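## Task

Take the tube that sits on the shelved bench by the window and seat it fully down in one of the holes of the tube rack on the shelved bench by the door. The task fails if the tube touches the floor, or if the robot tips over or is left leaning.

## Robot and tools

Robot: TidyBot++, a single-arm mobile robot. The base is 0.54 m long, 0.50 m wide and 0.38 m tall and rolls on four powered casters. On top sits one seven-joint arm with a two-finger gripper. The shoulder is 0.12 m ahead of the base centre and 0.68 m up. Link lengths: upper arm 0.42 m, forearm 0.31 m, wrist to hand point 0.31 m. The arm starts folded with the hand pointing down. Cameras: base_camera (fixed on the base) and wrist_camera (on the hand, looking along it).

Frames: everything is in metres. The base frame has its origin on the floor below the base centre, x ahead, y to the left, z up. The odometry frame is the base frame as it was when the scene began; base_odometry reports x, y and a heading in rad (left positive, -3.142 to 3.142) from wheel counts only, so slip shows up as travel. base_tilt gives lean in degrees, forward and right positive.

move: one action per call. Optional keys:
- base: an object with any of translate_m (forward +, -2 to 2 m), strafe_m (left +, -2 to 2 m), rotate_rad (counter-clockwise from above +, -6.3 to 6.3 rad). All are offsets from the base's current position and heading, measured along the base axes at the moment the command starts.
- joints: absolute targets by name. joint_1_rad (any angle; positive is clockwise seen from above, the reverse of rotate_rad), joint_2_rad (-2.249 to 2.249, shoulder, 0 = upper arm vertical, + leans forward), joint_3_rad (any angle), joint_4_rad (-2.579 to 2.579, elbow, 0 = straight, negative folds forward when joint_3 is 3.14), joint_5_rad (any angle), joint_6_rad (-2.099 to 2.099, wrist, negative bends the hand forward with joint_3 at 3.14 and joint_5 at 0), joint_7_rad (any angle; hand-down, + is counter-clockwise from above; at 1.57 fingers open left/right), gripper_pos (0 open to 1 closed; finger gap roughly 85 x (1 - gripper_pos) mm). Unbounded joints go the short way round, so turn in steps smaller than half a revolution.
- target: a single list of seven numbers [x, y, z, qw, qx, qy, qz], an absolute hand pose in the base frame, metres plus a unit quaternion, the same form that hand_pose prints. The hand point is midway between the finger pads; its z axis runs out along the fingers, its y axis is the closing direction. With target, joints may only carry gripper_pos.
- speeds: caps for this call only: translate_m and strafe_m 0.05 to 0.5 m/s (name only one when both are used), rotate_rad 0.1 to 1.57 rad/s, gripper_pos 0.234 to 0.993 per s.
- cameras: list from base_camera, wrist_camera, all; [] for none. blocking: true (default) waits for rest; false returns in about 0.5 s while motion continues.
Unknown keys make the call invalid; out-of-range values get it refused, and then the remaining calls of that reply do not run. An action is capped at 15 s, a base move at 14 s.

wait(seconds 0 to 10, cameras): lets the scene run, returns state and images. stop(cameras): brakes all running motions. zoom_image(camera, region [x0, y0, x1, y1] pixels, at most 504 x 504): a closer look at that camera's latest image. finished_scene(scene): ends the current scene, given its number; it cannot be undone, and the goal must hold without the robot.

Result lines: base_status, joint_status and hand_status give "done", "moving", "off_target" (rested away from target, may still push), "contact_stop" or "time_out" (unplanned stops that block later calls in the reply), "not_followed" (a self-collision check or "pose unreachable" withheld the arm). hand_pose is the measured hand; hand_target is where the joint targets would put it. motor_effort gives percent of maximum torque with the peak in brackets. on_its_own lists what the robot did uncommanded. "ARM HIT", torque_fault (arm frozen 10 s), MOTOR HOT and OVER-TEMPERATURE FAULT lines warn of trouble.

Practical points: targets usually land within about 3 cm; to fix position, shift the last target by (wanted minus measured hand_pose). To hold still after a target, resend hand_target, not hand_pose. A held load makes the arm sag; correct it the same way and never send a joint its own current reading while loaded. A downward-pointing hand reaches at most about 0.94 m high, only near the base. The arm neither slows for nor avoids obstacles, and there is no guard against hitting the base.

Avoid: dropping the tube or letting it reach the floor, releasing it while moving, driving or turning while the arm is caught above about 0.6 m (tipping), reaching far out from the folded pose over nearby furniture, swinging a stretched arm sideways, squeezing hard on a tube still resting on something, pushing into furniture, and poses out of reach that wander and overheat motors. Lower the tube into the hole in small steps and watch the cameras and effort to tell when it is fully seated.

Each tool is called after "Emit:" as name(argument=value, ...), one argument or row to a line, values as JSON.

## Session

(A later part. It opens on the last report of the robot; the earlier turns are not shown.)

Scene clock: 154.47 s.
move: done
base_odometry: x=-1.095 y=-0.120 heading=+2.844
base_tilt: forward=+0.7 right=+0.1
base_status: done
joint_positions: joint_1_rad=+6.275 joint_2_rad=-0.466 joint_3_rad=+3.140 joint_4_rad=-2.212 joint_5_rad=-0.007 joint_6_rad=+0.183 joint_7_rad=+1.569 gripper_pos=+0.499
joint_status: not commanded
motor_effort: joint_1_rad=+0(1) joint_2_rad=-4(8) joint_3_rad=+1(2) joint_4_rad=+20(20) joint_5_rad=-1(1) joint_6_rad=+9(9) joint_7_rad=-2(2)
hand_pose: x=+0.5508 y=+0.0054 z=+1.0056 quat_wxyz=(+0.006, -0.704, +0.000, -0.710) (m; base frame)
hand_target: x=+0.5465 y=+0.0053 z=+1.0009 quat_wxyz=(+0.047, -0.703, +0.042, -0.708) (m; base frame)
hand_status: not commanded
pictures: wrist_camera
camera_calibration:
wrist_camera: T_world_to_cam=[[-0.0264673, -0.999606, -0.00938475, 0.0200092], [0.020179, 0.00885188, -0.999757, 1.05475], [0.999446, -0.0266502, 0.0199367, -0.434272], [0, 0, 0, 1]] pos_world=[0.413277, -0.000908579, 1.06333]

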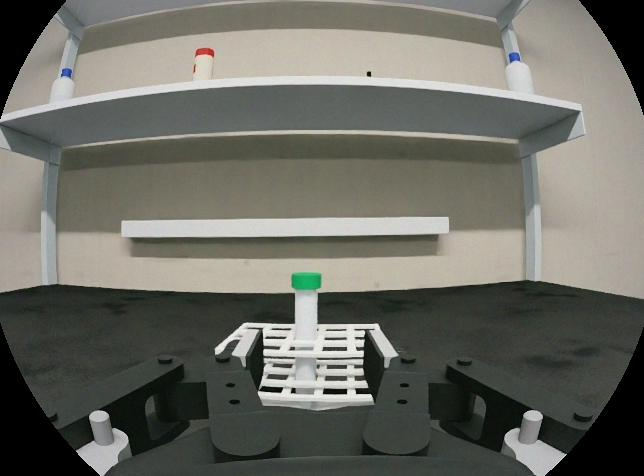

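Emit:
zoom_image(
  camera="wrist_camera",
  region=[210, 260, 400, 415],
)

Scaled by 2.653.

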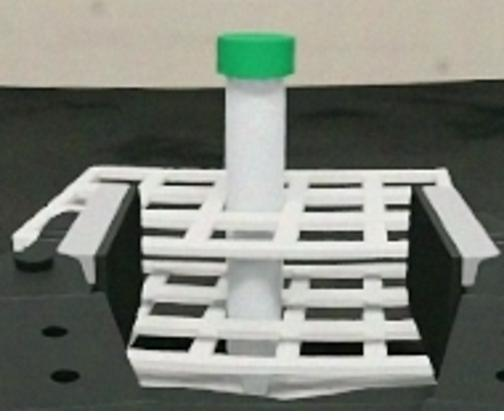

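Emit:
move(
  base={"translate_m": -0.026},
  joints={"joint_4_rad": -0.77, "joint_6_rad": -1.65},
  cameras=[],
)

Emit:
move(
  joints={"joint_2_rad": 0.013},
  cameras=["wrist_camera"],
)

Emit:
zoom_image(
  camera="wrist_camera",
  region=[220, 160, 400, 300],
)

Scene clock: 158.93 s.
move: done
base_odometry: x=-1.070 y=-0.127 heading=+2.844
base_tilt: forward=+0.7 right=+0.0
base_status: done
joint_positions: joint_1_rad=+6.275 joint_2_rad=-0.473 joint_3_rad=+3.140 joint_4_rad=-0.799 joint_5_rad=-0.007 joint_6_rad=-1.600 joint_7_rad=+1.569 gripper_pos=+0.499
joint_status: all done
motor_effort: joint_1_rad=+0(0) joint_2_rad=+6(7) joint_3_rad=+1(1) joint_4_rad=+9(21) joint_5_rad=+0(1) joint_6_rad=+9(10) joint_7_rad=-1(2)
hand_pose: x=+0.3199 y=+0.0059 z=+1.2460 quat_wxyz=(+0.006, -0.821, -0.006, -0.571) (m; base frame)
hand_target: x=+0.3065 y=+0.0202 z=+1.2433 quat_wxyz=(+0.045, -0.826, +0.009, -0.562) (m; base frame)
hand_status: not commanded
pictures: none
No camera images: "cameras" was empty.

Scene clock: 160.60 s.
move: done
base_odometry: x=-1.070 y=-0.127 heading=+2.844
base_tilt: forward=+0.7 right=+0.0
base_status: not commanded
joint_positions: joint_1_rad=+6.275 joint_2_rad=+0.012 joint_3_rad=+3.140 joint_4_rad=-0.789 joint_5_rad=-0.007 joint_6_rad=-1.604 joint_7_rad=+1.569 gripper_pos=+0.499
joint_status: all done
motor_effort: joint_1_rad=+0(0) joint_2_rad=-15(18) joint_3_rad=+0(1) joint_4_rad=+14(15) joint_5_rad=-1(1) joint_6_rad=+6(9) joint_7_rad=-2(2)
hand_pose: x=+0.5588 y=+0.0079 z=+1.0906 quat_wxyz=(+0.005, -0.933, -0.005, -0.360) (m; base frame)
hand_target: x=+0.5482 y=+0.0236 z=+1.0893 quat_wxyz=(+0.039, -0.937, +0.018, -0.345) (m; base frame)
hand_status: not commanded
pictures: wrist_camera
camera_calibration:
wrist_camera: T_world_to_cam=[[-0.0109034, -0.999764, 0.0188092, -0.015933], [-0.732915, -0.00480582, -0.680303, 1.2121], [0.680233, -0.0212031, -0.732689, 0.555284], [0, 0, 0, 1]] pos_world=[0.51047, 0.00166969, 1.23175]

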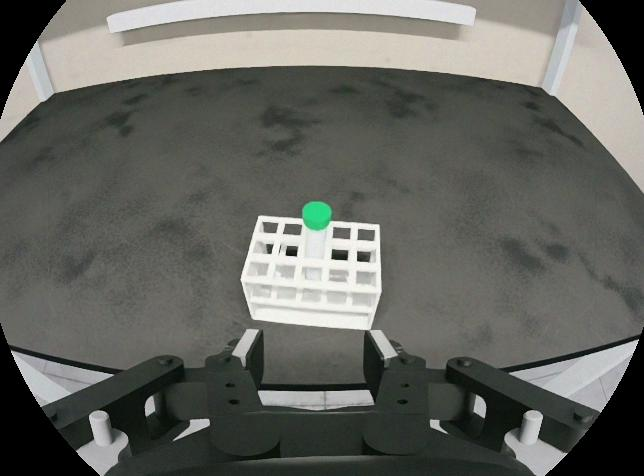

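Scaled by 2.800.

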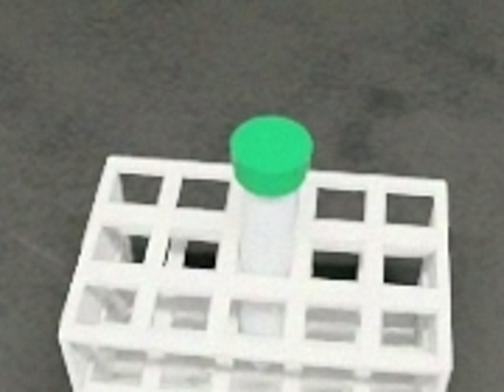

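Emit:
finished_scene(
  scene=1,
)

The scene is finished: the task was done.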